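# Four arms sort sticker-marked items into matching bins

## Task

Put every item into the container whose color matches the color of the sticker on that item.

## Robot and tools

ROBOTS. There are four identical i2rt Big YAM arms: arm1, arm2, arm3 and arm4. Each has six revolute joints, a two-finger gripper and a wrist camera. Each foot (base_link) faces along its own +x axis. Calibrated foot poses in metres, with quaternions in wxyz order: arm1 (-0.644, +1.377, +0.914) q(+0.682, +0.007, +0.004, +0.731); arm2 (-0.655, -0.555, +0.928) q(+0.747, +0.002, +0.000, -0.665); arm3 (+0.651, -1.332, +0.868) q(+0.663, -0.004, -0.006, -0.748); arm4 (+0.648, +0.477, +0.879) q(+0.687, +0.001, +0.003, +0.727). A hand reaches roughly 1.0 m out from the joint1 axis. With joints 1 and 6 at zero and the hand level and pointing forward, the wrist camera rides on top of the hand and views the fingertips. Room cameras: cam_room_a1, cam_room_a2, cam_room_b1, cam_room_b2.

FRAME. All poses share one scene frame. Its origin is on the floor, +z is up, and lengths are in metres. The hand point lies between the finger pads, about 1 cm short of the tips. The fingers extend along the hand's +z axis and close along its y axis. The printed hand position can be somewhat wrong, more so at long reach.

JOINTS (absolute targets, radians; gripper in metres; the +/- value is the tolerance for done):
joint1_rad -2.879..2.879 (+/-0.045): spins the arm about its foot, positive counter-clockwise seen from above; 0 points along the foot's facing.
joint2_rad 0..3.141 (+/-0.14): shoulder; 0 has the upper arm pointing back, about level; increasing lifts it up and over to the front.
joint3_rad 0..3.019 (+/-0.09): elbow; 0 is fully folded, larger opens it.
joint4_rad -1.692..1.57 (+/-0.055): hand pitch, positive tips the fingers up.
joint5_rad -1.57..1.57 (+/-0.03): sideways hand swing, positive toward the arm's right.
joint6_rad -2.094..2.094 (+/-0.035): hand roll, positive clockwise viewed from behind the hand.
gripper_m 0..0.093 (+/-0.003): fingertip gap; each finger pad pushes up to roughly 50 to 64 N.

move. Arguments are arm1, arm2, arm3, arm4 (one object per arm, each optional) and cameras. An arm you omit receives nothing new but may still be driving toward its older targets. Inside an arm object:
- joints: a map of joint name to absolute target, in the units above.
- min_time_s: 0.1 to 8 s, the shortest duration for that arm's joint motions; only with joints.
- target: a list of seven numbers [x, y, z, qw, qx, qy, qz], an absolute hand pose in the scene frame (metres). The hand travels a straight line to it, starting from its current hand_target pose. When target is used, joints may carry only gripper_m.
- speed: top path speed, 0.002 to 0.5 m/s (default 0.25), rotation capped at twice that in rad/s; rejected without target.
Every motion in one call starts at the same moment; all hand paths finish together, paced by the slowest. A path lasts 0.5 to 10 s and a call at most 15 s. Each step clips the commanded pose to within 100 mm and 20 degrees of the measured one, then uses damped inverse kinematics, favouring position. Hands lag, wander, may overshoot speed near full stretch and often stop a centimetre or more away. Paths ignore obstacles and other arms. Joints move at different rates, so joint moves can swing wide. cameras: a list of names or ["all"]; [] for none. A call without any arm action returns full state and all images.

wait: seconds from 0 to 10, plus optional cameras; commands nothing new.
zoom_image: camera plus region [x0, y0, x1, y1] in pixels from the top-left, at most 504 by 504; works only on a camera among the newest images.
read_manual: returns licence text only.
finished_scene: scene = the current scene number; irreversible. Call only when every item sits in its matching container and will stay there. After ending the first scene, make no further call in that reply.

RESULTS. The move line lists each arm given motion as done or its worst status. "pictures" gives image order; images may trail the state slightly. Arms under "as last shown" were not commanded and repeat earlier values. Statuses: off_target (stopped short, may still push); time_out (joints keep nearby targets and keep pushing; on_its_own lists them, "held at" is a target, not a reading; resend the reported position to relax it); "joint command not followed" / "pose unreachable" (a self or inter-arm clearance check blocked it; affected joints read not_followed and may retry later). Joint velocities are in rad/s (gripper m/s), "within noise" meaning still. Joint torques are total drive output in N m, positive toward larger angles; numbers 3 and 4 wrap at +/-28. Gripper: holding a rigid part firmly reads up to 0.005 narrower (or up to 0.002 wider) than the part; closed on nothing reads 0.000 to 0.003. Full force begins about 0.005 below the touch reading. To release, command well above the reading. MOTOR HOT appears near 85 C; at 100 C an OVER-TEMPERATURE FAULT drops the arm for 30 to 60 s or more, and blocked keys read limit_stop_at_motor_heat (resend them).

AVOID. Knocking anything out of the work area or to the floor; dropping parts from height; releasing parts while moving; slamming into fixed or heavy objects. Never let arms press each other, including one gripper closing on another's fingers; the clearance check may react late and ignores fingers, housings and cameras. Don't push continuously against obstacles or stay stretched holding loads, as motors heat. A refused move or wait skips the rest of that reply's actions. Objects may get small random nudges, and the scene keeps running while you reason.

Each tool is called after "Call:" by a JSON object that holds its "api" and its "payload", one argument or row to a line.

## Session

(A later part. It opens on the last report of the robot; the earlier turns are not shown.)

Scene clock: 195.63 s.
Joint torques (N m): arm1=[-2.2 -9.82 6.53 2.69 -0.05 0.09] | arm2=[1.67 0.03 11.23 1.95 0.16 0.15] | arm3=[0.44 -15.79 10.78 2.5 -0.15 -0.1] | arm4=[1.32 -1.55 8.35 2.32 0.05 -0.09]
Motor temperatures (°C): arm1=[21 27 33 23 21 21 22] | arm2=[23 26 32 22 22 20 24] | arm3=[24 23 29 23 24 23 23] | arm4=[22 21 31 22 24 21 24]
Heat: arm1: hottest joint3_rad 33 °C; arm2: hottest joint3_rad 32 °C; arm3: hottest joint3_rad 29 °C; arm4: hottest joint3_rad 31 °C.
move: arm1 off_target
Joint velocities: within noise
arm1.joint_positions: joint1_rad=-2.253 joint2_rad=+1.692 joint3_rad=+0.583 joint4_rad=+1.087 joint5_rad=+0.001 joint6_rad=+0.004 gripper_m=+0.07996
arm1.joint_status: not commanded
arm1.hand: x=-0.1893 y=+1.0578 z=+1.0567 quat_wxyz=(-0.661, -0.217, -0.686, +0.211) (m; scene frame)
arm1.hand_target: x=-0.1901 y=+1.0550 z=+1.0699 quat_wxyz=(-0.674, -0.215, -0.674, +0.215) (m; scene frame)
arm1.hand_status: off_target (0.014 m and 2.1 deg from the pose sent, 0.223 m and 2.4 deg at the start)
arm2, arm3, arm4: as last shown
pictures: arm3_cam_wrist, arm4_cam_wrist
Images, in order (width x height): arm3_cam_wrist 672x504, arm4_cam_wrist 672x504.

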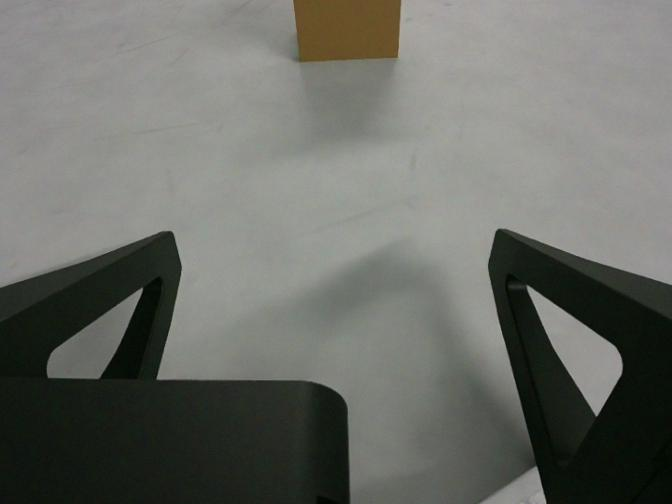

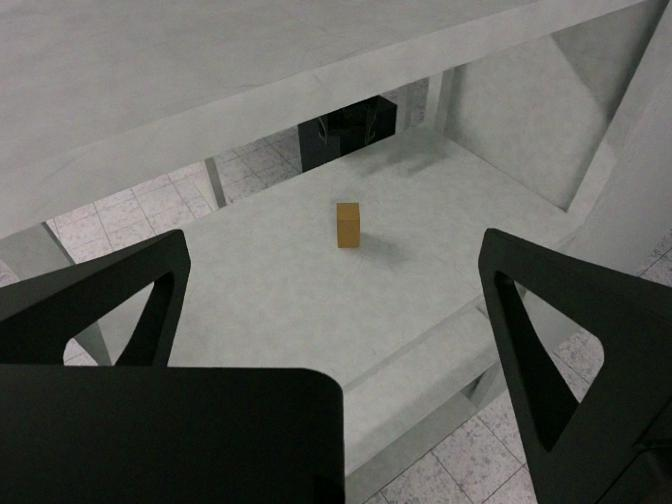

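Call:
{"api": "move", "payload": {
  "arm1": {"target": [-0.38, 1.19, 1.15, 0.6737, 0.215, 0.6737, -0.215], "speed": 0.25},
  "arm3": {"target": [0.055, -0.888, 1.045, 0.1391, -0.7479, 0.1658, 0.6276], "speed": 0.2},
  "arm4": {"target": [0.11, 0.866, 1.055, 0.1933, -0.7306, 0.2303, 0.6130], "speed": 0.25, "joints": {"gripper_m": 0.093}}
}}

Call:
{"api": "wait", "payload": {
  "seconds": 0.2,
  "cameras": ["arm3_cam_wrist", "arm4_cam_wrist"]
}}

Scene clock: 213.33 s.
Joint torques (N m): arm1=[-2.67 3.31 11.85 1.5 -0.09 0.11] | arm2=[1.49 -0.09 11.26 1.96 0.16 0.16] | arm3=[2.32 -18.32 11.71 1.52 0.06 0.02] | arm4=[0.26 -15.79 9.95 2.25 -0.06 -0.09]
Motor temperatures (°C): arm1=[21 26 33 23 21 21 22] | arm2=[23 26 33 22 22 20 23] | arm3=[24 24 30 23 24 23 23] | arm4=[22 21 31 22 24 21 24]
Heat: arm1: hottest joint3_rad 33 °C; arm2: hottest joint3_rad 33 °C; arm3: hottest joint3_rad 30 °C; arm4: hottest joint3_rad 31 °C.
move: arm1 done; arm3 off_target; arm4 off_target
Joint velocities: within noise
arm1.joint_positions: joint1_rad=-2.253 joint2_rad=+0.437 joint3_rad=+0.127 joint4_rad=+0.334 joint5_rad=-0.005 joint6_rad=+0.004 gripper_m=+0.07996
arm1.joint_status: not commanded
arm1.hand: x=-0.3787 y=+1.1932 z=+1.1513 quat_wxyz=(-0.678, -0.210, -0.672, +0.214) (m; scene frame)
arm1.hand_target: x=-0.3800 y=+1.1900 z=+1.1501 quat_wxyz=(-0.674, -0.215, -0.673, +0.215) (m; scene frame)
arm1.hand_status: done (0.004 m and 0.8 deg from the pose sent, 0.250 m and 2.1 deg at the start)
arm2: as last shown
arm3.joint_positions: joint1_rad=-2.160 joint2_rad=+1.874 joint3_rad=+1.153 joint4_rad=+0.522 joint5_rad=-0.256 joint6_rad=-0.063 gripper_m=+0.09305
arm3.joint_status: not commanded
arm3.hand: x=+0.0732 y=-0.8904 z=+1.0322 quat_wxyz=(+0.140, -0.755, +0.172, +0.617) (m; scene frame)
arm3.hand_target: x=+0.0561 y=-0.8888 z=+1.0450 quat_wxyz=(+0.139, -0.748, +0.166, +0.627) (m; scene frame)
arm3.hand_status: off_target (0.022 m and 1.6 deg from the pose sent, 0.126 m and 4.0 deg at the start)
arm4.joint_positions: joint1_rad=+0.894 joint2_rad=+1.734 joint3_rad=+0.896 joint4_rad=+0.603 joint5_rad=-0.011 joint6_rad=+0.005 gripper_m=+0.09311
arm4.joint_status: all done
arm4.hand: x=+0.1209 y=+0.8526 z=+1.0318 quat_wxyz=(-0.181, +0.747, -0.240, -0.593) (m; scene frame)
arm4.hand_target: x=+0.1113 y=+0.8652 z=+1.0552 quat_wxyz=(-0.194, +0.731, -0.230, -0.613) (m; scene frame)
arm4.hand_status: off_target (0.029 m and 3.4 deg from the pose sent, 0.535 m and 1.2 deg at the start)
pictures: none

Scene clock: 213.53 s.
Joint torques (N m): arm1=[-2.55 3.37 12 1.54 -0.04 0.05] | arm2=[1.67 -0.15 11.29 1.96 0.17 0.16] | arm3=[2.61 -18.37 11.71 1.55 0.06 0.02] | arm4=[0.62 -15.56 9.91 2.25 -0.04 -0.07]
Motor temperatures (°C): arm1=[21 26 33 23 21 21 22] | arm2=[23 26 33 22 22 20 23] | arm3=[24 24 30 23 24 23 23] | arm4=[22 21 31 22 24 21 24]
Heat: arm1: hottest joint3_rad 33 °C; arm2: hottest joint3_rad 33 °C; arm3: hottest joint3_rad 30 °C; arm4: hottest joint3_rad 31 °C.
Joint velocities: within noise
arm1.joint_positions: joint1_rad=-2.253 joint2_rad=+0.437 joint3_rad=+0.127 joint4_rad=+0.334 joint5_rad=-0.005 joint6_rad=+0.004 gripper_m=+0.07996
arm1.joint_status: not commanded
arm1.hand: x=-0.3787 y=+1.1932 z=+1.1513 quat_wxyz=(-0.678, -0.210, -0.672, +0.214) (m; scene frame)
arm1.hand_target: x=-0.3800 y=+1.1900 z=+1.1501 quat_wxyz=(-0.674, -0.215, -0.673, +0.215) (m; scene frame)
arm1.hand_status: done (0.004 m and 0.8 deg from the pose sent, 0.250 m and 2.1 deg at the start)
arm2.joint_positions: joint1_rad=+1.034 joint2_rad=+0.294 joint3_rad=+0.199 joint4_rad=-0.059 joint5_rad=+0.017 joint6_rad=-0.010 gripper_m=+0.09292
arm2.joint_status: not commanded
arm2.hand: x=-0.3789 y=-0.6833 z=+1.1588 quat_wxyz=(-0.634, -0.161, -0.742, +0.144) (m; scene frame)
arm2.hand_target: x=-0.3798 y=-0.6802 z=+1.1501 quat_wxyz=(-0.628, -0.163, -0.748, +0.137) (m; scene frame)
arm2.hand_status: not commanded
arm3.joint_positions: joint1_rad=-2.160 joint2_rad=+1.874 joint3_rad=+1.153 joint4_rad=+0.522 joint5_rad=-0.256 joint6_rad=-0.063 gripper_m=+0.09305
arm3.joint_status: not commanded
arm3.hand: x=+0.0732 y=-0.8904 z=+1.0322 quat_wxyz=(+0.140, -0.755, +0.172, +0.617) (m; scene frame)
arm3.hand_target: x=+0.0561 y=-0.8888 z=+1.0450 quat_wxyz=(+0.139, -0.748, +0.166, +0.627) (m; scene frame)
arm3.hand_status: off_target (0.022 m and 1.6 deg from the pose sent, 0.126 m and 4.0 deg at the start)
arm4.joint_positions: joint1_rad=+0.894 joint2_rad=+1.734 joint3_rad=+0.896 joint4_rad=+0.603 joint5_rad=-0.011 joint6_rad=+0.005 gripper_m=+0.09311
arm4.joint_status: all done
arm4.hand: x=+0.1209 y=+0.8526 z=+1.0318 quat_wxyz=(-0.181, +0.747, -0.240, -0.593) (m; scene frame)
arm4.hand_target: x=+0.1113 y=+0.8652 z=+1.0552 quat_wxyz=(-0.194, +0.731, -0.230, -0.613) (m; scene frame)
arm4.hand_status: off_target (0.029 m and 3.4 deg from the pose sent, 0.535 m and 1.2 deg at the start)
wait: 0.20 s; no rest
pictures: arm3_cam_wrist, arm4_cam_wrist
Images, in order (width x height): arm3_cam_wrist 672x504, arm4_cam_wrist 672x504.

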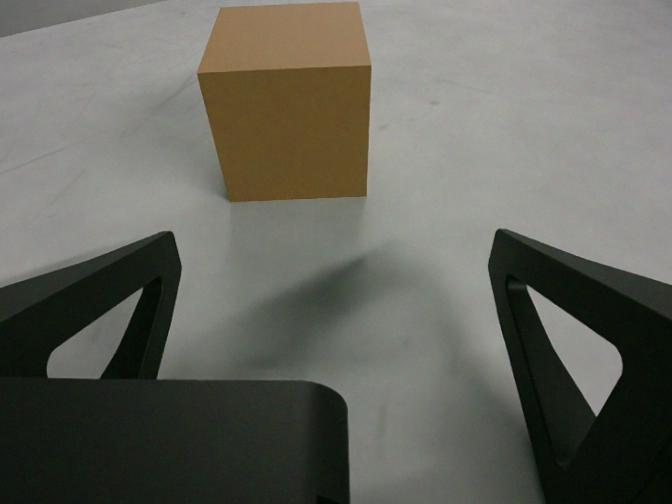

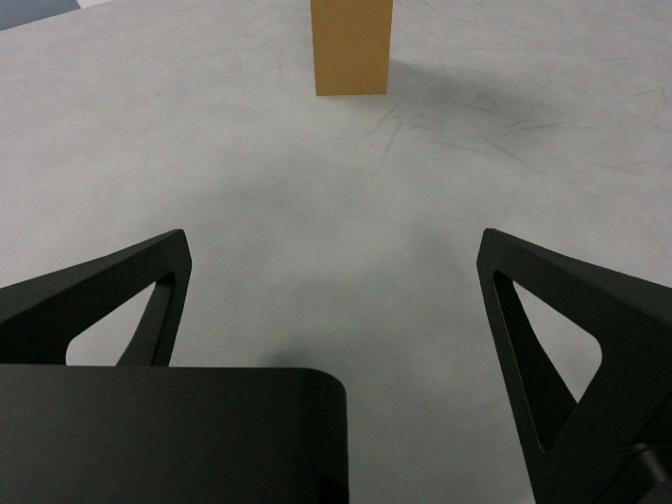

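Call:
{"api": "move", "payload": {
  "arm3": {"target": [0.016, -0.886, 1.043, 0.1391, -0.7479, 0.1658, 0.6276], "speed": 0.15},
  "arm4": {"target": [0.022, 0.931, 1.037, 0.1933, -0.7306, 0.2303, 0.6130], "speed": 0.2}
}}

Call:
{"api": "wait", "payload": {
  "seconds": 0.2,
  "cameras": ["arm3_cam_wrist", "arm4_cam_wrist"]
}}

Scene clock: 228.67 s.
Joint torques (N m): arm1=[-3.08 2.96 12.11 1.32 -0.08 0.05] | arm2=[1.55 -0.15 11.25 1.96 0.16 0.16] | arm3=[2.32 -19.6 11.99 1.54 0.05 0.01] | arm4=[0.56 -19.6 10.52 1.14 -0.03 -0.11]
Motor temperatures (°C): arm1=[21 26 34 23 21 21 22] | arm2=[23 26 34 22 22 20 23] | arm3=[24 25 30 23 24 23 23] | arm4=[22 23 32 22 24 21 24]
Heat: arm1: hottest joint3_rad 34 °C; arm2: hottest joint3_rad 34 °C; arm3: hottest joint3_rad 30 °C; arm4: hottest joint3_rad 32 °C.
move: arm3 off_target; arm4 off_target
Joint velocities: within noise
arm1, arm2: as last shown
arm3.joint_positions: joint1_rad=-2.119 joint2_rad=+1.940 joint3_rad=+1.258 joint4_rad=+0.486 joint5_rad=-0.217 joint6_rad=-0.057 gripper_m=+0.09305
arm3.joint_status: not commanded
arm3.hand: x=+0.0333 y=-0.8885 z=+1.0312 quat_wxyz=(+0.141, -0.755, +0.170, +0.618) (m; scene frame)
arm3.hand_target: x=+0.0171 y=-0.8868 z=+1.0434 quat_wxyz=(+0.139, -0.748, +0.166, +0.628) (m; scene frame)
arm3.hand_status: off_target (0.021 m and 1.5 deg from the pose sent, 0.058 m and 1.5 deg at the start)
arm4.joint_positions: joint1_rad=+0.893 joint2_rad=+1.972 joint3_rad=+1.236 joint4_rad=+0.543 joint5_rad=-0.014 joint6_rad=+0.005 gripper_m=+0.09311
arm4.joint_status: not commanded
arm4.hand: x=+0.0306 y=+0.9184 z=+1.0292 quat_wxyz=(-0.186, +0.734, -0.235, -0.609) (m; scene frame)
arm4.hand_target: x=+0.0229 y=+0.9305 z=+1.0371 quat_wxyz=(-0.193, +0.731, -0.230, -0.613) (m; scene frame)
arm4.hand_status: off_target (0.017 m and 1.2 deg from the pose sent, 0.126 m and 3.4 deg at the start)
pictures: none

Scene clock: 228.87 s.
Joint torques (N m): arm1=[-2.43 2.96 12.03 1.28 -0.07 0.07] | arm2=[1.38 -0.09 11.23 1.96 0.16 0.15] | arm3=[2.32 -19.66 11.97 1.52 0.05 0.03] | arm4=[0.38 -19.49 10.65 1.2 -0.06 -0.06]
Motor temperatures (°C): arm1=[21 26 34 23 21 21 22] | arm2=[23 26 34 22 22 20 23] | arm3=[24 25 30 23 24 23 23] | arm4=[22 23 32 22 24 21 24]
Heat: arm1: hottest joint3_rad 34 °C; arm2: hottest joint3_rad 34 °C; arm3: hottest joint3_rad 30 °C; arm4: hottest joint3_rad 32 °C.
Joint velocities: within noise
arm1.joint_positions: joint1_rad=-2.253 joint2_rad=+0.437 joint3_rad=+0.127 joint4_rad=+0.334 joint5_rad=-0.005 joint6_rad=+0.004 gripper_m=+0.07996
arm1.joint_status: not commanded
arm1.hand: x=-0.3787 y=+1.1932 z=+1.1513 quat_wxyz=(-0.678, -0.210, -0.672, +0.214) (m; scene frame)
arm1.hand_target: x=-0.3800 y=+1.1900 z=+1.1501 quat_wxyz=(-0.674, -0.215, -0.673, +0.215) (m; scene frame)
arm1.hand_status: not commanded
arm2.joint_positions: joint1_rad=+1.034 joint2_rad=+0.294 joint3_rad=+0.199 joint4_rad=-0.059 joint5_rad=+0.017 joint6_rad=-0.010 gripper_m=+0.09292
arm2.joint_status: not commanded
arm2.hand: x=-0.3789 y=-0.6833 z=+1.1588 quat_wxyz=(-0.634, -0.161, -0.742, +0.144) (m; scene frame)
arm2.hand_target: x=-0.3798 y=-0.6802 z=+1.1501 quat_wxyz=(-0.628, -0.163, -0.748, +0.137) (m; scene frame)
arm2.hand_status: not commanded
arm3.joint_positions: joint1_rad=-2.119 joint2_rad=+1.940 joint3_rad=+1.258 joint4_rad=+0.486 joint5_rad=-0.217 joint6_rad=-0.057 gripper_m=+0.09305
arm3.joint_status: not commanded
arm3.hand: x=+0.0333 y=-0.8885 z=+1.0312 quat_wxyz=(+0.140, -0.755, +0.170, +0.618) (m; scene frame)
arm3.hand_target: x=+0.0171 y=-0.8868 z=+1.0434 quat_wxyz=(+0.139, -0.748, +0.166, +0.628) (m; scene frame)
arm3.hand_status: off_target (0.021 m and 1.5 deg from the pose sent, 0.058 m and 1.5 deg at the start)
arm4.joint_positions: joint1_rad=+0.893 joint2_rad=+1.972 joint3_rad=+1.236 joint4_rad=+0.543 joint5_rad=-0.014 joint6_rad=+0.005 gripper_m=+0.09311
arm4.joint_status: not commanded
arm4.hand: x=+0.0306 y=+0.9184 z=+1.0292 quat_wxyz=(-0.186, +0.734, -0.235, -0.609) (m; scene frame)
arm4.hand_target: x=+0.0229 y=+0.9305 z=+1.0371 quat_wxyz=(-0.193, +0.731, -0.230, -0.613) (m; scene frame)
arm4.hand_status: off_target (0.017 m and 1.2 deg from the pose sent, 0.126 m and 3.4 deg at the start)
wait: 0.20 s; no rest
pictures: arm3_cam_wrist, arm4_cam_wrist
Images, in order (width x height): arm3_cam_wrist 672x504, arm4_cam_wrist 672x504.

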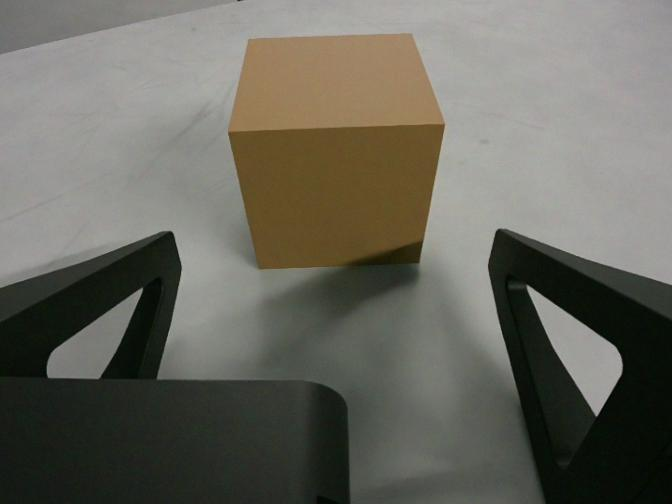

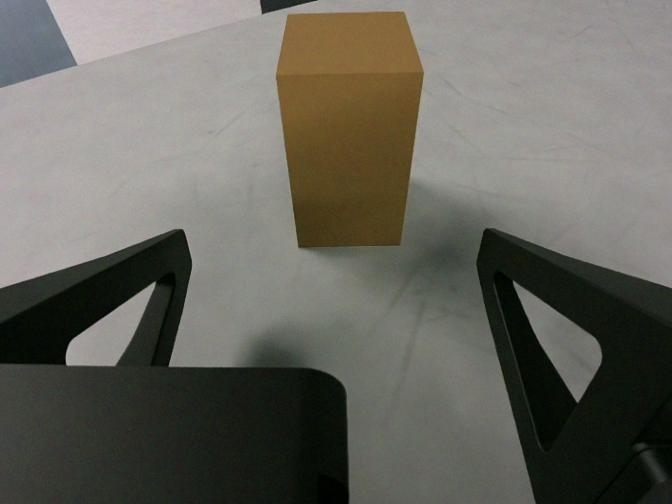

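Call:
{"api": "move", "payload": {
  "arm3": {"target": [-0.017, -0.870, 1.042, 0.1391, -0.7479, 0.1658, 0.6276], "speed": 0.12},
  "arm4": {"target": [-0.022, 0.971, 1.033, 0.1933, -0.7306, 0.2303, 0.6130], "speed": 0.12}
}}

Call:
{"api": "move", "payload": {
  "arm3": {"joints": {"gripper_m": 0.035}},
  "arm4": {"joints": {"gripper_m": 0.025}}
}}

Call:
{"api": "wait", "payload": {
  "seconds": 0.2,
  "cameras": ["arm3_cam_wrist", "arm4_cam_wrist"]
}}

Scene clock: 235.23 s.
Joint torques (N m): arm1=[-3.02 2.84 11.96 1.44 -0.03 0.05] | arm2=[1.61 -0.03 11.23 1.98 0.15 0.16] | arm3=[2.61 -20.95 12.31 1.47 0.04 0.02] | arm4=[0.73 -21.6 11.23 1.07 -0.06 -0.09]
Motor temperatures (°C): arm1=[21 25 35 23 21 21 22] | arm2=[23 26 34 22 22 20 23] | arm3=[24 25 31 23 24 23 23] | arm4=[22 23 33 22 24 21 24]
Heat: arm1: hottest joint3_rad 35 °C; arm2: hottest joint3_rad 34 °C; arm3: hottest joint3_rad 31 °C; arm4: hottest joint3_rad 33 °C.
move: arm3 off_target; arm4 off_target
Joint velocities: within noise
arm1, arm2: as last shown
arm3.joint_positions: joint1_rad=-2.110 joint2_rad=+2.015 joint3_rad=+1.386 joint4_rad=+0.436 joint5_rad=-0.206 joint6_rad=-0.055 gripper_m=+0.09305
arm3.joint_status: not commanded
arm3.hand: x=+0.0013 y=-0.8700 z=+1.0322 quat_wxyz=(+0.142, -0.754, +0.170, +0.619) (m; scene frame)
arm3.hand_target: x=-0.0159 y=-0.8708 z=+1.0421 quat_wxyz=(+0.139, -0.748, +0.166, +0.628) (m; scene frame)
arm3.hand_status: off_target (0.021 m and 1.4 deg from the pose sent, 0.055 m and 1.5 deg at the start)
arm4.joint_positions: joint1_rad=+0.881 joint2_rad=+2.092 joint3_rad=+1.447 joint4_rad=+0.457 joint5_rad=-0.023 joint6_rad=+0.004 gripper_m=+0.09311
arm4.joint_status: not commanded
arm4.hand: x=-0.0132 y=+0.9592 z=+1.0299 quat_wxyz=(-0.187, +0.733, -0.236, -0.610) (m; scene frame)
arm4.hand_target: x=-0.0211 y=+0.9704 z=+1.0332 quat_wxyz=(-0.193, +0.730, -0.230, -0.613) (m; scene frame)
arm4.hand_status: off_target (0.015 m and 1.0 deg from the pose sent, 0.074 m and 1.2 deg at the start)
pictures: none

Scene clock: 235.90 s.
Joint torques (N m): arm1=[-2.49 3.08 11.86 1.42 -0.07 0.09] | arm2=[1.55 -0.03 11.25 1.94 0.16 0.15] | arm3=[2.55 -21.01 12.29 1.47 0.02 0.03] | arm4=[0.67 -21.54 11.38 1.21 -0.03 -0.07]
Motor temperatures (°C): arm1=[21 25 35 23 21 21 22] | arm2=[23 26 34 22 22 20 23] | arm3=[24 25 31 23 24 23 23] | arm4=[22 23 33 22 24 21 24]
Heat: arm1: hottest joint3_rad 35 °C; arm2: hottest joint3_rad 34 °C; arm3: hottest joint3_rad 31 °C; arm4: hottest joint3_rad 33 °C.
move: arm3 off_target; arm4 off_target
Joint velocities: within noise
arm1, arm2: as last shown
arm3.joint_positions: joint1_rad=-2.109 joint2_rad=+2.015 joint3_rad=+1.386 joint4_rad=+0.436 joint5_rad=-0.205 joint6_rad=-0.055 gripper_m=+0.05302
arm3.joint_status: gripper_m off_target (ended at +0.05305, target +0.03500)
arm3.hand: x=+0.0012 y=-0.8701 z=+1.0321 quat_wxyz=(+0.142, -0.754, +0.171, +0.619) (m; scene frame)
arm3.hand_target: x=-0.0160 y=-0.8710 z=+1.0422 quat_wxyz=(+0.139, -0.748, +0.166, +0.628) (m; scene frame)
arm3.hand_status: not commanded
arm4.joint_positions: joint1_rad=+0.881 joint2_rad=+2.092 joint3_rad=+1.447 joint4_rad=+0.457 joint5_rad=-0.024 joint6_rad=+0.002 gripper_m=+0.03906
arm4.joint_status: gripper_m off_target (ended at +0.03909, target +0.02500)
arm4.hand: x=-0.0132 y=+0.9591 z=+1.0299 quat_wxyz=(-0.187, +0.733, -0.235, -0.610) (m; scene frame)
arm4.hand_target: x=-0.0211 y=+0.9704 z=+1.0332 quat_wxyz=(-0.193, +0.730, -0.230, -0.613) (m; scene frame)
arm4.hand_status: not commanded
pictures: none

Scene clock: 236.10 s.
Joint torques (N m): arm1=[-2.37 3.31 11.9 1.33 -0.07 0.07] | arm2=[1.55 -0.09 11.23 1.98 0.16 0.16] | arm3=[2.49 -20.84 12.27 1.51 0.01 0.03] | arm4=[0.15 -21.07 11.34 1.18 -0.03 -0.08]
Motor temperatures (°C): arm1=[21 25 35 23 21 21 22] | arm2=[23 26 34 22 22 20 23] | arm3=[24 25 31 23 24 23 23] | arm4=[22 23 33 22 24 21 24]
Heat: arm1: hottest joint3_rad 35 °C; arm2: hottest joint3_rad 34 °C; arm3: hottest joint3_rad 31 °C; arm4: hottest joint3_rad 33 °C.
Joint velocities: within noise
arm1.joint_positions: joint1_rad=-2.253 joint2_rad=+0.437 joint3_rad=+0.127 joint4_rad=+0.334 joint5_rad=-0.005 joint6_rad=+0.004 gripper_m=+0.07996
arm1.joint_status: not commanded
arm1.hand: x=-0.3787 y=+1.1932 z=+1.1513 quat_wxyz=(-0.678, -0.210, -0.672, +0.214) (m; scene frame)
arm1.hand_target: x=-0.3800 y=+1.1900 z=+1.1501 quat_wxyz=(-0.674, -0.215, -0.673, +0.215) (m; scene frame)
arm1.hand_status: not commanded
arm2.joint_positions: joint1_rad=+1.034 joint2_rad=+0.294 joint3_rad=+0.199 joint4_rad=-0.059 joint5_rad=+0.017 joint6_rad=-0.010 gripper_m=+0.09292
arm2.joint_status: not commanded
arm2.hand: x=-0.3789 y=-0.6833 z=+1.1588 quat_wxyz=(-0.634, -0.161, -0.742, +0.144) (m; scene frame)
arm2.hand_target: x=-0.3798 y=-0.6802 z=+1.1501 quat_wxyz=(-0.628, -0.163, -0.748, +0.137) (m; scene frame)
arm2.hand_status: not commanded
arm3.joint_positions: joint1_rad=-2.109 joint2_rad=+2.015 joint3_rad=+1.386 joint4_rad=+0.436 joint5_rad=-0.205 joint6_rad=-0.055 gripper_m=+0.05302
arm3.joint_status: gripper_m off_target (ended at +0.05305, target +0.03500)
arm3.hand: x=+0.0012 y=-0.8701 z=+1.0321 quat_wxyz=(+0.142, -0.754, +0.171, +0.619) (m; scene frame)
arm3.hand_target: x=-0.0160 y=-0.8710 z=+1.0422 quat_wxyz=(+0.139, -0.748, +0.166, +0.628) (m; scene frame)
arm3.hand_status: not commanded
arm4.joint_positions: joint1_rad=+0.881 joint2_rad=+2.092 joint3_rad=+1.447 joint4_rad=+0.457 joint5_rad=-0.024 joint6_rad=+0.002 gripper_m=+0.03907
arm4.joint_status: gripper_m off_target (ended at +0.03909, target +0.02500)
arm4.hand: x=-0.0132 y=+0.9591 z=+1.0299 quat_wxyz=(-0.187, +0.733, -0.235, -0.610) (m; scene frame)
arm4.hand_target: x=-0.0211 y=+0.9704 z=+1.0332 quat_wxyz=(-0.193, +0.730, -0.230, -0.613) (m; scene frame)
arm4.hand_status: not commanded
wait: 0.20 s; no rest
pictures: arm3_cam_wrist, arm4_cam_wrist
Images, in order (width x height): arm3_cam_wrist 672x504, arm4_cam_wrist 672x504.

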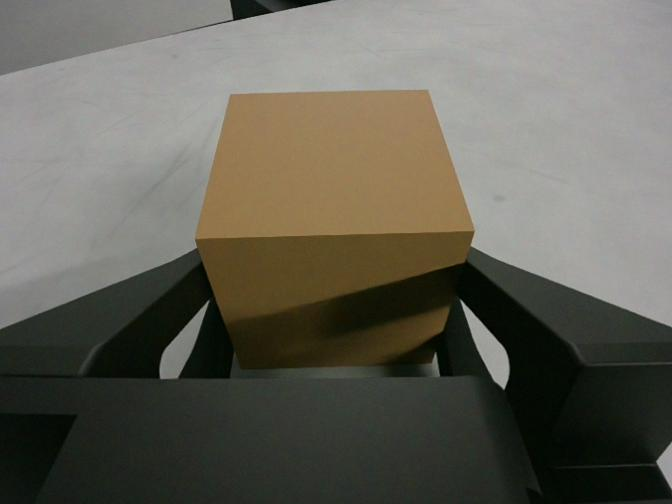

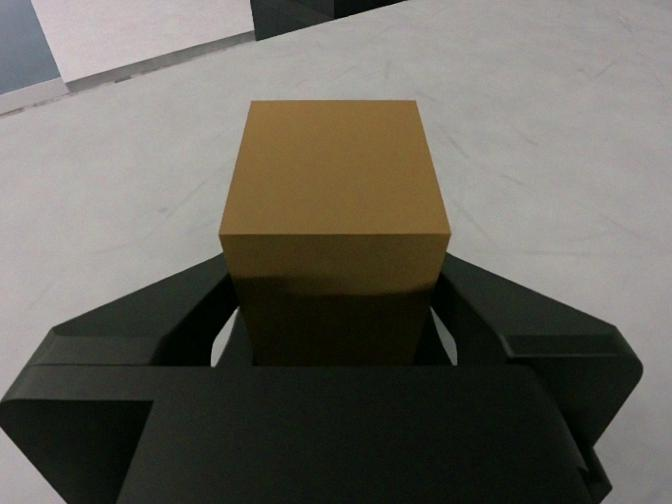

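Call:
{"api": "move", "payload": {
  "arm3": {"target": [0.015, -0.885, 1.09, 0.1391, -0.7479, 0.1658, 0.6276], "speed": 0.15},
  "arm4": {"target": [-0.0, 0.95, 1.085, 0.1933, -0.7306, 0.2303, 0.6130], "speed": 0.15}
}}

Call:
{"api": "move", "payload": {
  "arm3": {"target": [0.38, -1.10, 1.20, 0.2045, -0.7262, 0.2437, 0.6094], "speed": 0.3},
  "arm4": {"target": [0.36, 0.69, 1.20, 0.1933, -0.7306, 0.2303, 0.6130], "speed": 0.3}
}}

Call:
{"api": "move", "payload": {
  "arm3": {"joints": {"joint2_rad": 0.65, "joint3_rad": 1.4, "joint4_rad": -1.45, "joint5_rad": 0, "joint6_rad": 0}, "min_time_s": 2},
  "arm4": {"joints": {"joint2_rad": 0.65, "joint3_rad": 1.4, "joint4_rad": -1.45, "joint5_rad": 0, "joint6_rad": 0}, "min_time_s": 2}
}}

Call:
{"api": "move", "payload": {
  "arm3": {"joints": {"joint1_rad": 0.5}, "min_time_s": 2.5},
  "arm4": {"joints": {"joint1_rad": -1.889, "joint2_rad": 1.25, "joint3_rad": 1.6, "joint4_rad": -1.6}, "min_time_s": 3.5}
}}

Call:
{"api": "move", "payload": {
  "arm3": {"joints": {"joint1_rad": 1.773, "joint2_rad": 1.25, "joint3_rad": 1.6, "joint4_rad": -1.6}, "min_time_s": 2.5}
}}

Call:
{"api": "wait", "payload": {
  "seconds": 0.2,
  "cameras": ["arm3_cam_wrist", "arm4_cam_wrist"]
}}

Scene clock: 259.27 s.
Joint torques (N m): arm1=[-2.73 3.37 12.07 1.4 -0.06 0.07] | arm2=[1.55 -0.09 11.25 1.98 0.17 0.15] | arm3=[1.73 -22.01 8.34 1.76 -0.13 0.01] | arm4=[0.62 -23.53 8.55 1.29 0.21 -0.07]
Motor temperatures (°C): arm1=[21 25 36 23 21 21 22] | arm2=[23 25 34 22 22 20 23] | arm3=[24 26 33 23 24 23 24] | arm4=[22 23 36 22 24 21 25]
Heat: arm1: hottest joint3_rad 36 °C; arm2: hottest joint3_rad 34 °C; arm3: hottest joint3_rad 33 °C; arm4: hottest joint3_rad 36 °C.
move: arm3 done; arm4 done
Joint velocities: within noise
arm1, arm2: as last shown
arm3.joint_positions: joint1_rad=-2.109 joint2_rad=+1.900 joint3_rad=+1.355 joint4_rad=+0.372 joint5_rad=-0.213 joint6_rad=-0.055 gripper_m=+0.05303
arm3.joint_status: not commanded
arm3.hand: x=+0.0153 y=-0.8820 z=+1.0870 quat_wxyz=(+0.142, -0.748, +0.166, +0.626) (m; scene frame)
arm3.hand_target: x=+0.0149 y=-0.8851 z=+1.0898 quat_wxyz=(+0.139, -0.748, +0.166, +0.628) (m; scene frame)
arm3.hand_status: done (0.004 m and 0.4 deg from the pose sent, 0.061 m and 1.4 deg at the start)
arm4.joint_positions: joint1_rad=+0.881 joint2_rad=+1.989 joint3_rad=+1.415 joint4_rad=+0.392 joint5_rad=-0.024 joint6_rad=+0.002 gripper_m=+0.03908
arm4.joint_status: not commanded
arm4.hand: x=-0.0003 y=+0.9499 z=+1.0774 quat_wxyz=(-0.188, +0.731, -0.234, -0.613) (m; scene frame)
arm4.hand_target: x=+0.0000 y=+0.9500 z=+1.0851 quat_wxyz=(-0.193, +0.731, -0.230, -0.613) (m; scene frame)
arm4.hand_status: done (0.008 m and 0.7 deg from the pose sent, 0.057 m and 1.0 deg at the start)
pictures: none

Scene clock: 261.60 s.
Joint torques (N m): arm1=[-2.55 3.66 12 1.65 -0.05 0.05] | arm2=[1.44 -0.15 11.22 1.94 0.17 0.16] | arm3=[0.21 -0.56 9.89 1.78 -0.11 0.02] | arm4=[0.5 -0.5 10.04 1.13 -0.08 -0.08]
Motor temperatures (°C): arm1=[21 25 36 23 21 21 22] | arm2=[23 25 34 22 22 20 23] | arm3=[24 26 33 23 24 23 24] | arm4=[22 23 36 22 24 21 26]
Heat: arm1: hottest joint3_rad 36 °C; arm2: hottest joint3_rad 34 °C; arm3: hottest joint3_rad 33 °C; arm4: hottest joint3_rad 36 °C.
move: arm3 done; arm4 done
Joint velocities: within noise
arm1, arm2: as last shown
arm3.joint_positions: joint1_rad=-2.177 joint2_rad=+0.517 joint3_rad=+0.520 joint4_rad=-0.162 joint5_rad=-0.088 joint6_rad=-0.032 gripper_m=+0.05303
arm3.joint_status: not commanded
arm3.hand: x=+0.3773 y=-1.1037 z=+1.2025 quat_wxyz=(+0.204, -0.727, +0.236, +0.612) (m; scene frame)
arm3.hand_target: x=+0.3800 y=-1.1001 z=+1.2000 quat_wxyz=(+0.205, -0.726, +0.244, +0.609) (m; scene frame)
arm3.hand_status: done (0.005 m and 0.9 deg from the pose sent, 0.440 m and 11.9 deg at the start)
arm4.joint_positions: joint1_rad=+0.875 joint2_rad=+0.536 joint3_rad=+0.484 joint4_rad=-0.114 joint5_rad=-0.030 joint6_rad=+0.002 gripper_m=+0.03908
arm4.joint_status: not commanded
arm4.hand: x=+0.3599 y=+0.6875 z=+1.2008 quat_wxyz=(-0.189, +0.727, -0.233, -0.618) (m; scene frame)
arm4.hand_target: x=+0.3600 y=+0.6900 z=+1.2000 quat_wxyz=(-0.193, +0.731, -0.230, -0.613) (m; scene frame)
arm4.hand_status: done (0.003 m and 0.9 deg from the pose sent, 0.461 m and 0.7 deg at the start)
pictures: none

Scene clock: 264.10 s.
Joint torques (N m): arm1=[-2.37 3.55 11.99 1.4 -0.02 0.04] | arm2=[1.61 0.03 11.25 1.95 0.15 0.17] | arm3=[0.32 1.26 11.7 1.31 0.11 0.02] | arm4=[0.26 1.96 10.07 0.98 0.21 0.02]
Motor temperatures (°C): arm1=[21 25 36 23 21 21 22] | arm2=[23 25 34 22 22 20 23] | arm3=[24 26 33 23 24 23 24] | arm4=[22 23 36 22 24 21 26]
Heat: arm1: hottest joint3_rad 36 °C; arm2: hottest joint3_rad 34 °C; arm3: hottest joint3_rad 33 °C; arm4: hottest joint3_rad 36 °C.
move: arm3 done; arm4 done
Joint velocities: within noise
arm1, arm2: as last shown
arm3.joint_positions: joint1_rad=-2.177 joint2_rad=+0.644 joint3_rad=+1.355 joint4_rad=-1.446 joint5_rad=-0.003 joint6_rad=-0.008 gripper_m=+0.05303
arm3.joint_status: all done
arm3.hand: x=+0.4761 y=-1.1697 z=+1.3604 quat_wxyz=(+0.139, -0.857, +0.324, +0.376) (m; scene frame)
arm3.hand_target: x=+0.4805 y=-1.1685 z=+1.3795 quat_wxyz=(+0.147, -0.846, +0.331, +0.390) (m; scene frame)
arm3.hand_status: not commanded
arm4.joint_positions: joint1_rad=+0.875 joint2_rad=+0.640 joint3_rad=+1.361 joint4_rad=-1.441 joint5_rad=-0.004 joint6_rad=+0.002 gripper_m=+0.03908
arm4.joint_status: all done
arm4.hand: x=+0.4638 y=+0.6173 z=+1.3791 quat_wxyz=(-0.125, +0.864, -0.287, -0.394) (m; scene frame)
arm4.hand_target: x=+0.4665 y=+0.6184 z=+1.3938 quat_wxyz=(-0.132, +0.859, -0.289, -0.401) (m; scene frame)
arm4.hand_status: not commanded
pictures: none

Scene clock: 267.97 s.
Joint torques (N m): arm1=[-3.25 3.25 12.07 1.32 -0.04 0.08] | arm2=[1.55 -0.09 11.25 1.95 0.16 0.16] | arm3=[2.2 1.73 11.58 1.33 0.04 0.01] | arm4=[1.38 -9.11 12.25 0.18 0.13 0.01]
Motor temperatures (°C): arm1=[21 25 36 23 21 21 22] | arm2=[23 25 34 22 22 20 23] | arm3=[24 26 33 23 24 23 24] | arm4=[22 23 37 22 24 21 26]
Heat: arm1: hottest joint3_rad 36 °C; arm2: hottest joint3_rad 34 °C; arm3: hottest joint3_rad 33 °C; arm4: hottest joint3_rad 37 °C.
move: arm3 done; arm4 done
Joint velocities: within noise
arm1, arm2: as last shown
arm3.joint_positions: joint1_rad=+0.489 joint2_rad=+0.644 joint3_rad=+1.355 joint4_rad=-1.446 joint5_rad=+0.000 joint6_rad=-0.006 gripper_m=+0.05305
arm3.joint_status: all done
arm3.hand: x=+0.7339 y=-1.5426 z=+1.3658 quat_wxyz=(-0.338, -0.512, -0.754, +0.235) (m; scene frame)
arm3.hand_target: x=+0.7353 y=-1.5389 z=+1.3849 quat_wxyz=(-0.353, -0.507, -0.748, +0.242) (m; scene frame)
arm3.hand_status: not commanded
arm4.joint_positions: joint1_rad=-1.896 joint2_rad=+1.242 joint3_rad=+1.546 joint4_rad=-1.590 joint5_rad=-0.001 joint6_rad=+0.002 gripper_m=+0.03910
arm4.joint_status: all done
arm4.hand: x=+1.0332 y=+0.3730 z=+1.2649 quat_wxyz=(-0.139, -0.133, -0.981, +0.020) (m; scene frame)
arm4.hand_target: x=+1.0399 y=+0.3738 z=+1.2846 quat_wxyz=(-0.156, -0.128, -0.979, +0.023) (m; scene frame)
arm4.hand_status: not commanded
pictures: none

Scene clock: 271.00 s.
Joint torques (N m): arm1=[-2.9 3.02 12 1.39 -0.05 0.07] | arm2=[1.44 -0.15 11.23 1.95 0.18 0.16] | arm3=[1.44 -10.17 13.61 0.28 0.08 0.02] | arm4=[1.49 -8.82 12.4 0.29 0.13 0.02]
Motor temperatures (°C): arm1=[21 25 36 23 21 21 22] | arm2=[23 25 34 22 22 20 23] | arm3=[24 26 33 23 24 23 24] | arm4=[22 23 37 22 24 21 26]
Heat: arm1: hottest joint3_rad 36 °C; arm2: hottest joint3_rad 34 °C; arm3: hottest joint3_rad 33 °C; arm4: hottest joint3_rad 37 °C.
move: arm3 done
Joint velocities: within noise
arm1, arm2, arm4: as last shown
arm3.joint_positions: joint1_rad=+1.769 joint2_rad=+1.252 joint3_rad=+1.542 joint4_rad=-1.594 joint5_rad=-0.001 joint6_rad=-0.006 gripper_m=+0.05305
arm3.joint_status: all done
arm3.hand: x=+1.0484 y=-1.2958 z=+1.2489 quat_wxyz=(-0.133, +0.043, -0.990, +0.002) (m; scene frame)
arm3.hand_target: x=+1.0530 y=-1.2938 z=+1.2744 quat_wxyz=(-0.160, +0.041, -0.986, +0.000) (m; scene frame)
arm3.hand_status: not commanded
pictures: none

Scene clock: 271.20 s.
Joint torques (N m): arm1=[-2.96 2.78 12.07 1.37 -0.08 0.1] | arm2=[1.44 -0.03 11.26 1.98 0.16 0.16] | arm3=[1.44 -10.34 13.65 0.27 0.07 0.01] | arm4=[1.38 -8.82 12.22 0.02 0.14 0.01]
Motor temperatures (°C): arm1=[21 25 36 23 21 21 22] | arm2=[23 25 34 22 22 20 23] | arm3=[24 26 33 23 24 23 24] | arm4=[22 23 37 22 24 21 26]
Heat: arm1: hottest joint3_rad 36 °C; arm2: hottest joint3_rad 34 °C; arm3: hottest joint3_rad 33 °C; arm4: hottest joint3_rad 37 °C.
Joint velocities: within noise
arm1.joint_positions: joint1_rad=-2.253 joint2_rad=+0.437 joint3_rad=+0.127 joint4_rad=+0.334 joint5_rad=-0.005 joint6_rad=+0.004 gripper_m=+0.07996
arm1.joint_status: not commanded
arm1.hand: x=-0.3787 y=+1.1932 z=+1.1513 quat_wxyz=(-0.678, -0.210, -0.672, +0.214) (m; scene frame)
arm1.hand_target: x=-0.3800 y=+1.1900 z=+1.1501 quat_wxyz=(-0.674, -0.215, -0.673, +0.215) (m; scene frame)
arm1.hand_status: not commanded
arm2.joint_positions: joint1_rad=+1.034 joint2_rad=+0.294 joint3_rad=+0.199 joint4_rad=-0.059 joint5_rad=+0.017 joint6_rad=-0.010 gripper_m=+0.09292
arm2.joint_status: not commanded
arm2.hand: x=-0.3789 y=-0.6833 z=+1.1588 quat_wxyz=(-0.634, -0.161, -0.742, +0.144) (m; scene frame)
arm2.hand_target: x=-0.3798 y=-0.6802 z=+1.1501 quat_wxyz=(-0.628, -0.163, -0.748, +0.137) (m; scene frame)
arm2.hand_status: not commanded
arm3.joint_positions: joint1_rad=+1.769 joint2_rad=+1.252 joint3_rad=+1.542 joint4_rad=-1.594 joint5_rad=-0.001 joint6_rad=-0.006 gripper_m=+0.05305
arm3.joint_status: all done
arm3.hand: x=+1.0484 y=-1.2958 z=+1.2489 quat_wxyz=(-0.133, +0.043, -0.990, +0.002) (m; scene frame)
arm3.hand_target: x=+1.0530 y=-1.2938 z=+1.2744 quat_wxyz=(-0.160, +0.041, -0.986, +0.000) (m; scene frame)
arm3.hand_status: not commanded
arm4.joint_positions: joint1_rad=-1.896 joint2_rad=+1.242 joint3_rad=+1.546 joint4_rad=-1.590 joint5_rad=-0.001 joint6_rad=+0.002 gripper_m=+0.03910
arm4.joint_status: not commanded
arm4.hand: x=+1.0332 y=+0.3730 z=+1.2649 quat_wxyz=(-0.139, -0.133, -0.981, +0.020) (m; scene frame)
arm4.hand_target: x=+1.0399 y=+0.3738 z=+1.2846 quat_wxyz=(-0.156, -0.128, -0.979, +0.023) (m; scene frame)
arm4.hand_status: not commanded
wait: 0.20 s; no rest
pictures: arm3_cam_wrist, arm4_cam_wrist
Images, in order (width x height): arm3_cam_wrist 672x504, arm4_cam_wrist 672x504.

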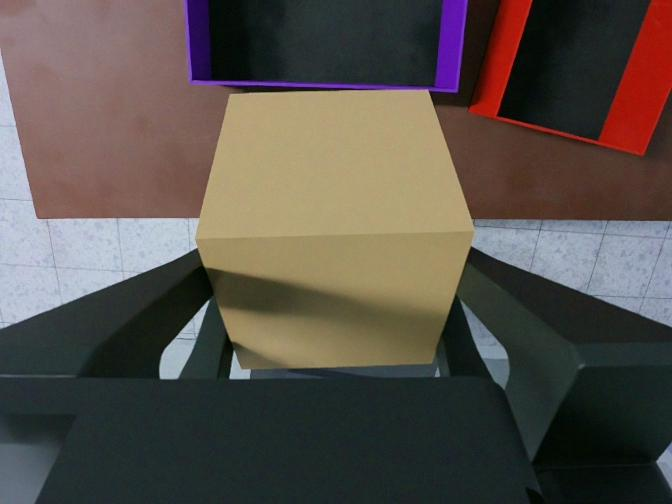

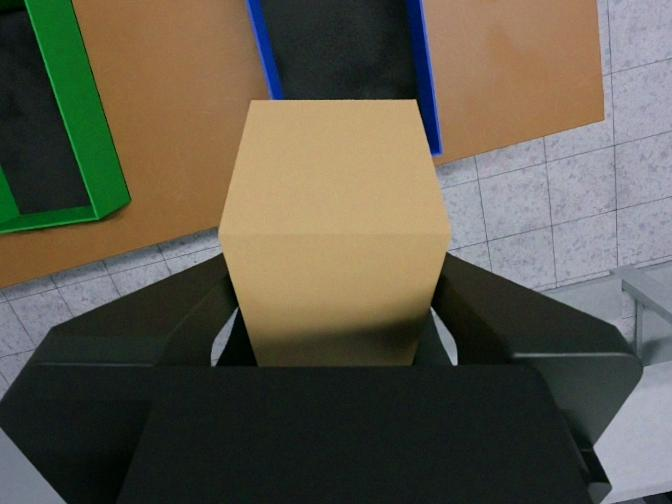

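Call:
{"api": "move", "payload": {
  "arm3": {"target": [1.172, -1.285, 0.87, 0, -0.035, 0.9994, 0], "speed": 0.3},
  "arm4": {"target": [1.096, 0.354, 0.87, 0, 0, 1, 0], "speed": 0.3}
}}

Call:
{"api": "wait", "payload": {
  "seconds": 0.2,
  "cameras": ["arm3_cam_wrist", "arm4_cam_wrist", "cam_room_a1", "cam_room_a2"]
}}

Scene clock: 295.47 s.
Joint torques (N m): arm1=[-2.26 3.02 12.11 1.35 -0.06 0.06] | arm2=[1.67 -0.09 11.23 1.95 0.16 0.16] | arm3=[1.79 -20.37 10.07 0.13 -0.07 0.03] | arm4=[0.73 -16.56 6.91 0.42 0.21 -0.08]
Motor temperatures (°C): arm1=[21 24 36 23 21 21 22] | arm2=[23 25 34 22 22 20 23] | arm3=[24 25 34 23 24 23 24] | arm4=[22 23 38 22 24 21 26]
Heat: arm1: hottest joint3_rad 36 °C; arm2: hottest joint3_rad 34 °C; arm3: hottest joint3_rad 34 °C; arm4: hottest joint3_rad 38 °C.
move: arm3 off_target; arm4 off_target
Joint velocities: within noise
arm1, arm2: as last shown
arm3.joint_positions: joint1_rad=+1.769 joint2_rad=+1.914 joint3_rad=+1.252 joint4_rad=-0.977 joint5_rad=-0.012 joint6_rad=+0.007 gripper_m=+0.05305
arm3.joint_status: not commanded
arm3.hand: x=+1.1473 y=-1.2917 z=+0.8498 quat_wxyz=(+0.034, +0.035, -0.999, +0.002) (m; scene frame)
arm3.hand_target: x=+1.1709 y=-1.2851 z=+0.8708 quat_wxyz=(+0.000, +0.035, -0.999, +0.000) (m; scene frame)
arm3.hand_status: off_target (0.033 m and 3.9 deg from the pose sent, 0.399 m and 15.3 deg at the start)
arm4.joint_positions: joint1_rad=-1.896 joint2_rad=+1.797 joint3_rad=+1.083 joint4_rad=-0.883 joint5_rad=-0.008 joint6_rad=-0.254 gripper_m=+0.03910
arm4.joint_status: not commanded
arm4.hand: x=+1.0868 y=+0.3575 z=+0.8639 quat_wxyz=(+0.014, -0.007, -1.000, -0.005) (m; scene frame)
arm4.hand_target: x=+1.0957 y=+0.3541 z=+0.8701 quat_wxyz=(+0.000, +0.000, -1.000, +0.000) (m; scene frame)
arm4.hand_status: off_target (0.012 m and 1.9 deg from the pose sent, 0.400 m and 22.3 deg at the start)
pictures: none

Scene clock: 295.67 s.
Joint torques (N m): arm1=[-2.61 3.25 11.93 1.31 -0.04 0.05] | arm2=[1.44 -0.15 11.21 1.96 0.15 0.16] | arm3=[1.67 -20.37 10.07 0.14 -0.08 0.03] | arm4=[0.44 -16.67 6.93 0.39 0.19 -0.08]
Motor temperatures (°C): arm1=[21 24 36 23 21 21 22] | arm2=[23 25 34 22 22 20 23] | arm3=[24 25 34 23 24 23 24] | arm4=[22 23 38 22 24 21 26]
Heat: arm1: hottest joint3_rad 36 °C; arm2: hottest joint3_rad 34 °C; arm3: hottest joint3_rad 34 °C; arm4: hottest joint3_rad 38 °C.
Joint velocities: within noise
arm1.joint_positions: joint1_rad=-2.253 joint2_rad=+0.437 joint3_rad=+0.127 joint4_rad=+0.334 joint5_rad=-0.005 joint6_rad=+0.004 gripper_m=+0.07996
arm1.joint_status: not commanded
arm1.hand: x=-0.3787 y=+1.1932 z=+1.1513 quat_wxyz=(-0.678, -0.210, -0.672, +0.214) (m; scene frame)
arm1.hand_target: x=-0.3800 y=+1.1900 z=+1.1501 quat_wxyz=(-0.674, -0.215, -0.673, +0.215) (m; scene frame)
arm1.hand_status: not commanded
arm2.joint_positions: joint1_rad=+1.034 joint2_rad=+0.294 joint3_rad=+0.199 joint4_rad=-0.059 joint5_rad=+0.017 joint6_rad=-0.010 gripper_m=+0.09292
arm2.joint_status: not commanded
arm2.hand: x=-0.3789 y=-0.6833 z=+1.1588 quat_wxyz=(-0.634, -0.161, -0.742, +0.144) (m; scene frame)
arm2.hand_target: x=-0.3798 y=-0.6802 z=+1.1501 quat_wxyz=(-0.628, -0.163, -0.748, +0.137) (m; scene frame)
arm2.hand_status: not commanded
arm3.joint_positions: joint1_rad=+1.769 joint2_rad=+1.914 joint3_rad=+1.252 joint4_rad=-0.977 joint5_rad=-0.012 joint6_rad=+0.007 gripper_m=+0.05305
arm3.joint_status: not commanded
arm3.hand: x=+1.1473 y=-1.2917 z=+0.8498 quat_wxyz=(+0.034, +0.035, -0.999, +0.002) (m; scene frame)
arm3.hand_target: x=+1.1709 y=-1.2851 z=+0.8708 quat_wxyz=(+0.000, +0.035, -0.999, +0.000) (m; scene frame)
arm3.hand_status: off_target (0.033 m and 3.9 deg from the pose sent, 0.399 m and 15.3 deg at the start)
arm4.joint_positions: joint1_rad=-1.896 joint2_rad=+1.797 joint3_rad=+1.083 joint4_rad=-0.883 joint5_rad=-0.008 joint6_rad=-0.255 gripper_m=+0.03910
arm4.joint_status: not commanded
arm4.hand: x=+1.0868 y=+0.3575 z=+0.8639 quat_wxyz=(+0.014, -0.007, -1.000, -0.005) (m; scene frame)
arm4.hand_target: x=+1.0957 y=+0.3541 z=+0.8701 quat_wxyz=(+0.000, +0.000, -1.000, +0.000) (m; scene frame)
arm4.hand_status: off_target (0.012 m and 1.9 deg from the pose sent, 0.400 m and 22.3 deg at the start)
wait: 0.20 s; no rest
pictures: arm3_cam_wrist, arm4_cam_wrist, cam_room_a1, cam_room_a2
Images, in order (width x height): arm3_cam_wrist 672x504, arm4_cam_wrist 672x504, cam_room_a1 672x504, cam_room_a2 672x504.

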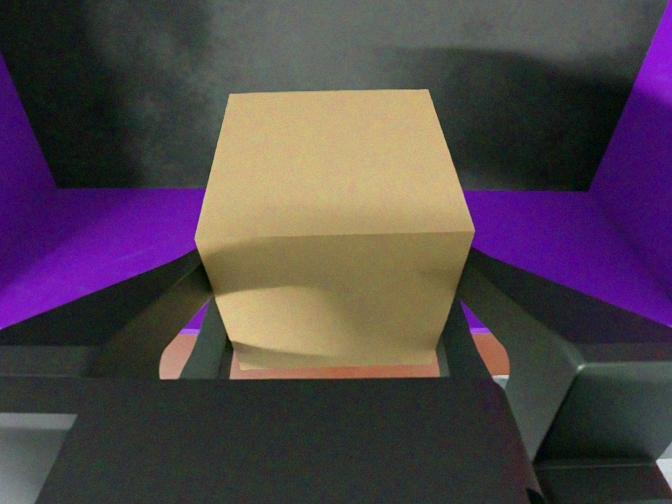

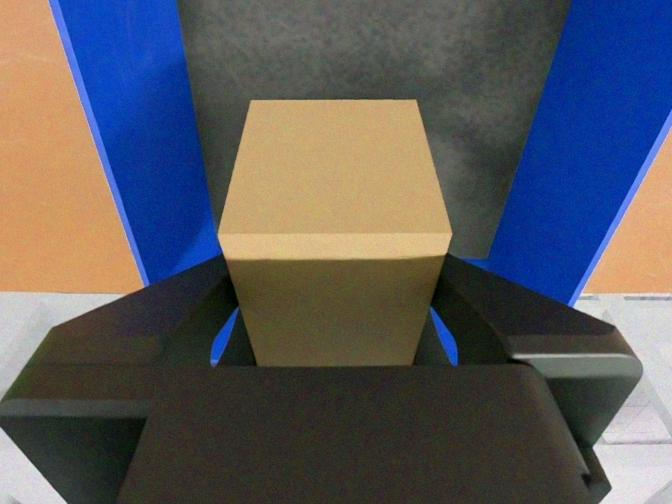

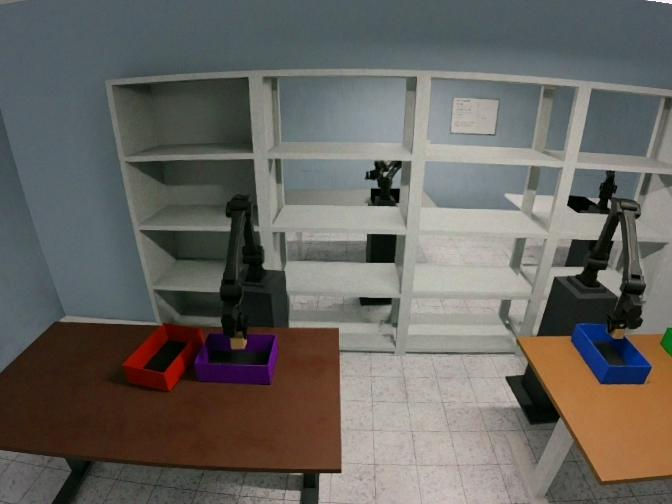

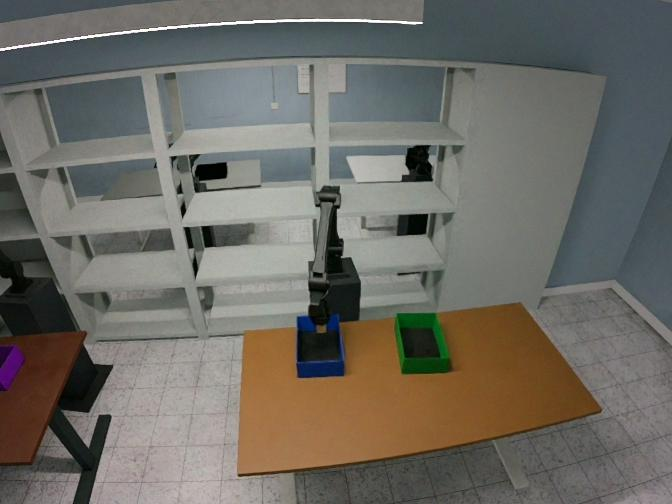

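Call:
{"api": "move", "payload": {
  "arm3": {"target": [1.178, -1.285, 0.795, 0, -0.035, 0.9994, 0], "speed": 0.12},
  "arm4": {"target": [1.096, 0.354, 0.765, 0, 0, 1, 0], "speed": 0.15}
}}

Call:
{"api": "move", "payload": {
  "arm3": {"target": [1.178, -1.285, 0.772, 0, -0.035, 0.9994, 0], "speed": 0.06},
  "arm4": {"target": [1.096, 0.354, 0.738, 0, 0, 1, 0], "speed": 0.07}
}}

Call:
{"api": "wait", "payload": {
  "seconds": 0.2,
  "cameras": ["arm3_cam_wrist", "arm4_cam_wrist"]
}}

Scene clock: 303.13 s.
Joint torques (N m): arm1=[-2.55 3.43 12.08 1.37 -0.08 0.08] | arm2=[1.49 -0.03 11.26 1.99 0.16 0.16] | arm3=[1.73 -19.55 7.91 0.24 -0.04 0.02] | arm4=[0.62 -16.67 5.01 0.46 0.17 -0.09]
Motor temperatures (°C): arm1=[21 24 36 23 21 21 21] | arm2=[23 25 34 22 22 20 23] | arm3=[24 25 34 23 24 23 24] | arm4=[22 23 37 22 24 21 26]
Heat: arm1: hottest joint3_rad 36 °C; arm2: hottest joint3_rad 34 °C; arm3: hottest joint3_rad 34 °C; arm4: hottest joint3_rad 37 °C.
move: arm3 off_target; arm4 done
Joint velocities: within noise
arm1, arm2: as last shown
arm3.joint_positions: joint1_rad=+1.769 joint2_rad=+2.032 joint3_rad=+1.252 joint4_rad=-0.820 joint5_rad=-0.012 joint6_rad=+0.009 gripper_m=+0.05305
arm3.joint_status: not commanded
arm3.hand: x=+1.1651 y=-1.2910 z=+0.7904 quat_wxyz=(+0.014, +0.034, -0.999, +0.001) (m; scene frame)
arm3.hand_target: x=+1.1777 y=-1.2850 z=+0.7953 quat_wxyz=(+0.000, +0.035, -0.999, +0.000) (m; scene frame)
arm3.hand_status: off_target (0.015 m and 1.6 deg from the pose sent, 0.063 m and 3.9 deg at the start)
arm4.joint_positions: joint1_rad=-1.896 joint2_rad=+1.992 joint3_rad=+1.049 joint4_rad=-0.630 joint5_rad=-0.008 joint6_rad=-0.255 gripper_m=+0.03910
arm4.joint_status: not commanded
arm4.hand: x=+1.0936 y=+0.3552 z=+0.7686 quat_wxyz=(+0.002, -0.007, -1.000, -0.002) (m; scene frame)
arm4.hand_target: x=+1.0960 y=+0.3540 z=+0.7651 quat_wxyz=(+0.000, +0.000, -1.000, +0.000) (m; scene frame)
arm4.hand_status: done (0.004 m and 0.9 deg from the pose sent, 0.099 m and 1.9 deg at the start)
pictures: none

Scene clock: 304.20 s.
Joint torques (N m): arm1=[-2.49 3.37 12.03 1.26 -0.04 0.07] | arm2=[1.55 -0.03 11.19 1.95 0.17 0.15] | arm3=[1.67 -19.31 7.23 0.31 -0.03 0.03] | arm4=[0.79 -16.56 4.85 0.38 0.2 -0.09]
Motor temperatures (°C): arm1=[21 24 36 23 21 21 21] | arm2=[23 25 34 22 22 20 23] | arm3=[24 25 34 23 24 23 24] | arm4=[22 23 37 22 24 21 26]
Heat: arm1: hottest joint3_rad 36 °C; arm2: hottest joint3_rad 34 °C; arm3: hottest joint3_rad 34 °C; arm4: hottest joint3_rad 37 °C.
move: arm3 off_target; arm4 done
Joint velocities: within noise
arm1, arm2: as last shown
arm3.joint_positions: joint1_rad=+1.769 joint2_rad=+2.070 joint3_rad=+1.252 joint4_rad=-0.772 joint5_rad=-0.012 joint6_rad=+0.009 gripper_m=+0.05305
arm3.joint_status: not commanded
arm3.hand: x=+1.1685 y=-1.2910 z=+0.7713 quat_wxyz=(+0.010, +0.034, -0.999, +0.001) (m; scene frame)
arm3.hand_target: x=+1.1778 y=-1.2850 z=+0.7721 quat_wxyz=(+0.000, +0.035, -0.999, +0.000) (m; scene frame)
arm3.hand_status: off_target (0.011 m and 1.1 deg from the pose sent, 0.023 m and 1.7 deg at the start)
arm4.joint_positions: joint1_rad=-1.896 joint2_rad=+2.048 joint3_rad=+1.049 joint4_rad=-0.570 joint5_rad=-0.008 joint6_rad=-0.255 gripper_m=+0.03910
arm4.joint_status: not commanded
arm4.hand: x=+1.0944 y=+0.3548 z=+0.7441 quat_wxyz=(+0.000, -0.007, -1.000, -0.002) (m; scene frame)
arm4.hand_target: x=+1.0959 y=+0.3541 z=+0.7381 quat_wxyz=(+0.000, +0.000, -1.000, +0.000) (m; scene frame)
arm4.hand_status: done (0.006 m and 0.8 deg from the pose sent, 0.031 m and 0.9 deg at the start)
pictures: none

Scene clock: 304.40 s.
Joint torques (N m): arm1=[-2.84 2.78 12.14 1.35 -0.08 0.08] | arm2=[1.61 0.03 11.23 1.96 0.16 0.17] | arm3=[1.67 -19.19 7.25 0.32 -0.03 0.03] | arm4=[0.44 -16.38 4.79 0.44 0.17 -0.09]
Motor temperatures (°C): arm1=[21 24 36 23 21 21 21] | arm2=[23 25 34 22 22 20 23] | arm3=[24 25 34 23 24 23 24] | arm4=[22 23 37 22 24 21 26]
Heat: arm1: hottest joint3_rad 36 °C; arm2: hottest joint3_rad 34 °C; arm3: hottest joint3_rad 34 °C; arm4: hottest joint3_rad 37 °C.
Joint velocities: within noise
arm1.joint_positions: joint1_rad=-2.253 joint2_rad=+0.437 joint3_rad=+0.127 joint4_rad=+0.334 joint5_rad=-0.005 joint6_rad=+0.004 gripper_m=+0.07996
arm1.joint_status: not commanded
arm1.hand: x=-0.3787 y=+1.1932 z=+1.1513 quat_wxyz=(-0.678, -0.210, -0.672, +0.214) (m; scene frame)
arm1.hand_target: x=-0.3800 y=+1.1900 z=+1.1501 quat_wxyz=(-0.674, -0.215, -0.673, +0.215) (m; scene frame)
arm1.hand_status: not commanded
arm2.joint_positions: joint1_rad=+1.034 joint2_rad=+0.294 joint3_rad=+0.199 joint4_rad=-0.059 joint5_rad=+0.017 joint6_rad=-0.010 gripper_m=+0.09292
arm2.joint_status: not commanded
arm2.hand: x=-0.3789 y=-0.6833 z=+1.1588 quat_wxyz=(-0.634, -0.161, -0.742, +0.144) (m; scene frame)
arm2.hand_target: x=-0.3798 y=-0.6802 z=+1.1501 quat_wxyz=(-0.628, -0.163, -0.748, +0.137) (m; scene frame)
arm2.hand_status: not commanded
arm3.joint_positions: joint1_rad=+1.769 joint2_rad=+2.070 joint3_rad=+1.252 joint4_rad=-0.772 joint5_rad=-0.012 joint6_rad=+0.009 gripper_m=+0.05305
arm3.joint_status: not commanded
arm3.hand: x=+1.1685 y=-1.2910 z=+0.7713 quat_wxyz=(+0.010, +0.034, -0.999, +0.001) (m; scene frame)
arm3.hand_target: x=+1.1778 y=-1.2850 z=+0.7721 quat_wxyz=(+0.000, +0.035, -0.999, +0.000) (m; scene frame)
arm3.hand_status: off_target (0.011 m and 1.1 deg from the pose sent, 0.023 m and 1.7 deg at the start)
arm4.joint_positions: joint1_rad=-1.896 joint2_rad=+2.048 joint3_rad=+1.049 joint4_rad=-0.570 joint5_rad=-0.008 joint6_rad=-0.255 gripper_m=+0.03910
arm4.joint_status: not commanded
arm4.hand: x=+1.0944 y=+0.3548 z=+0.7441 quat_wxyz=(+0.000, -0.007, -1.000, -0.002) (m; scene frame)
arm4.hand_target: x=+1.0959 y=+0.3541 z=+0.7381 quat_wxyz=(+0.000, +0.000, -1.000, +0.000) (m; scene frame)
arm4.hand_status: done (0.006 m and 0.8 deg from the pose sent, 0.031 m and 0.9 deg at the start)
wait: 0.20 s; no rest
pictures: arm3_cam_wrist, arm4_cam_wrist
Images, in order (width x height): arm3_cam_wrist 672x504, arm4_cam_wrist 672x504.

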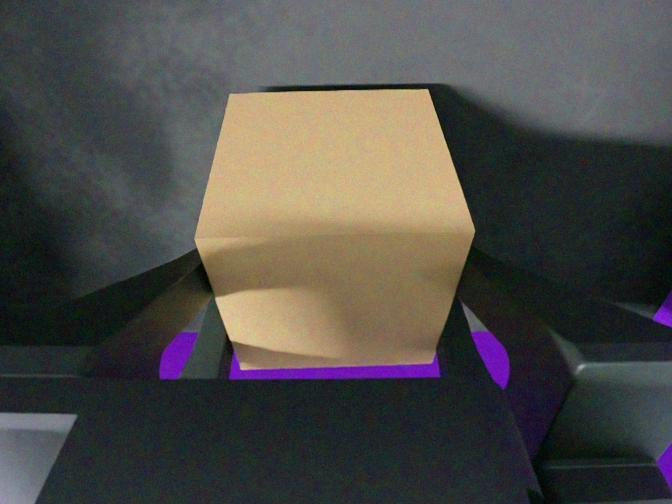

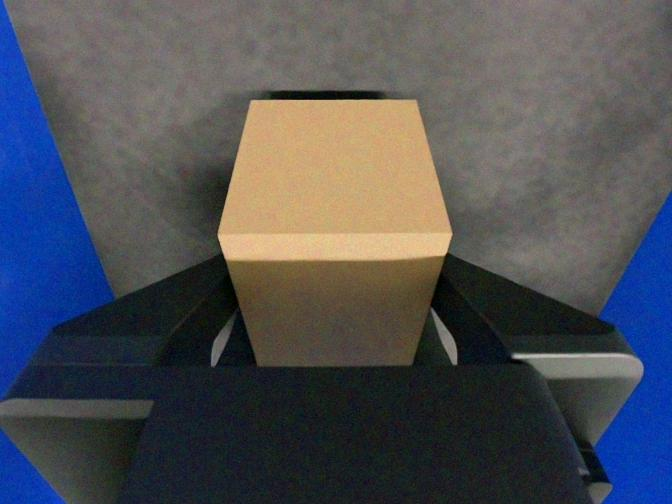

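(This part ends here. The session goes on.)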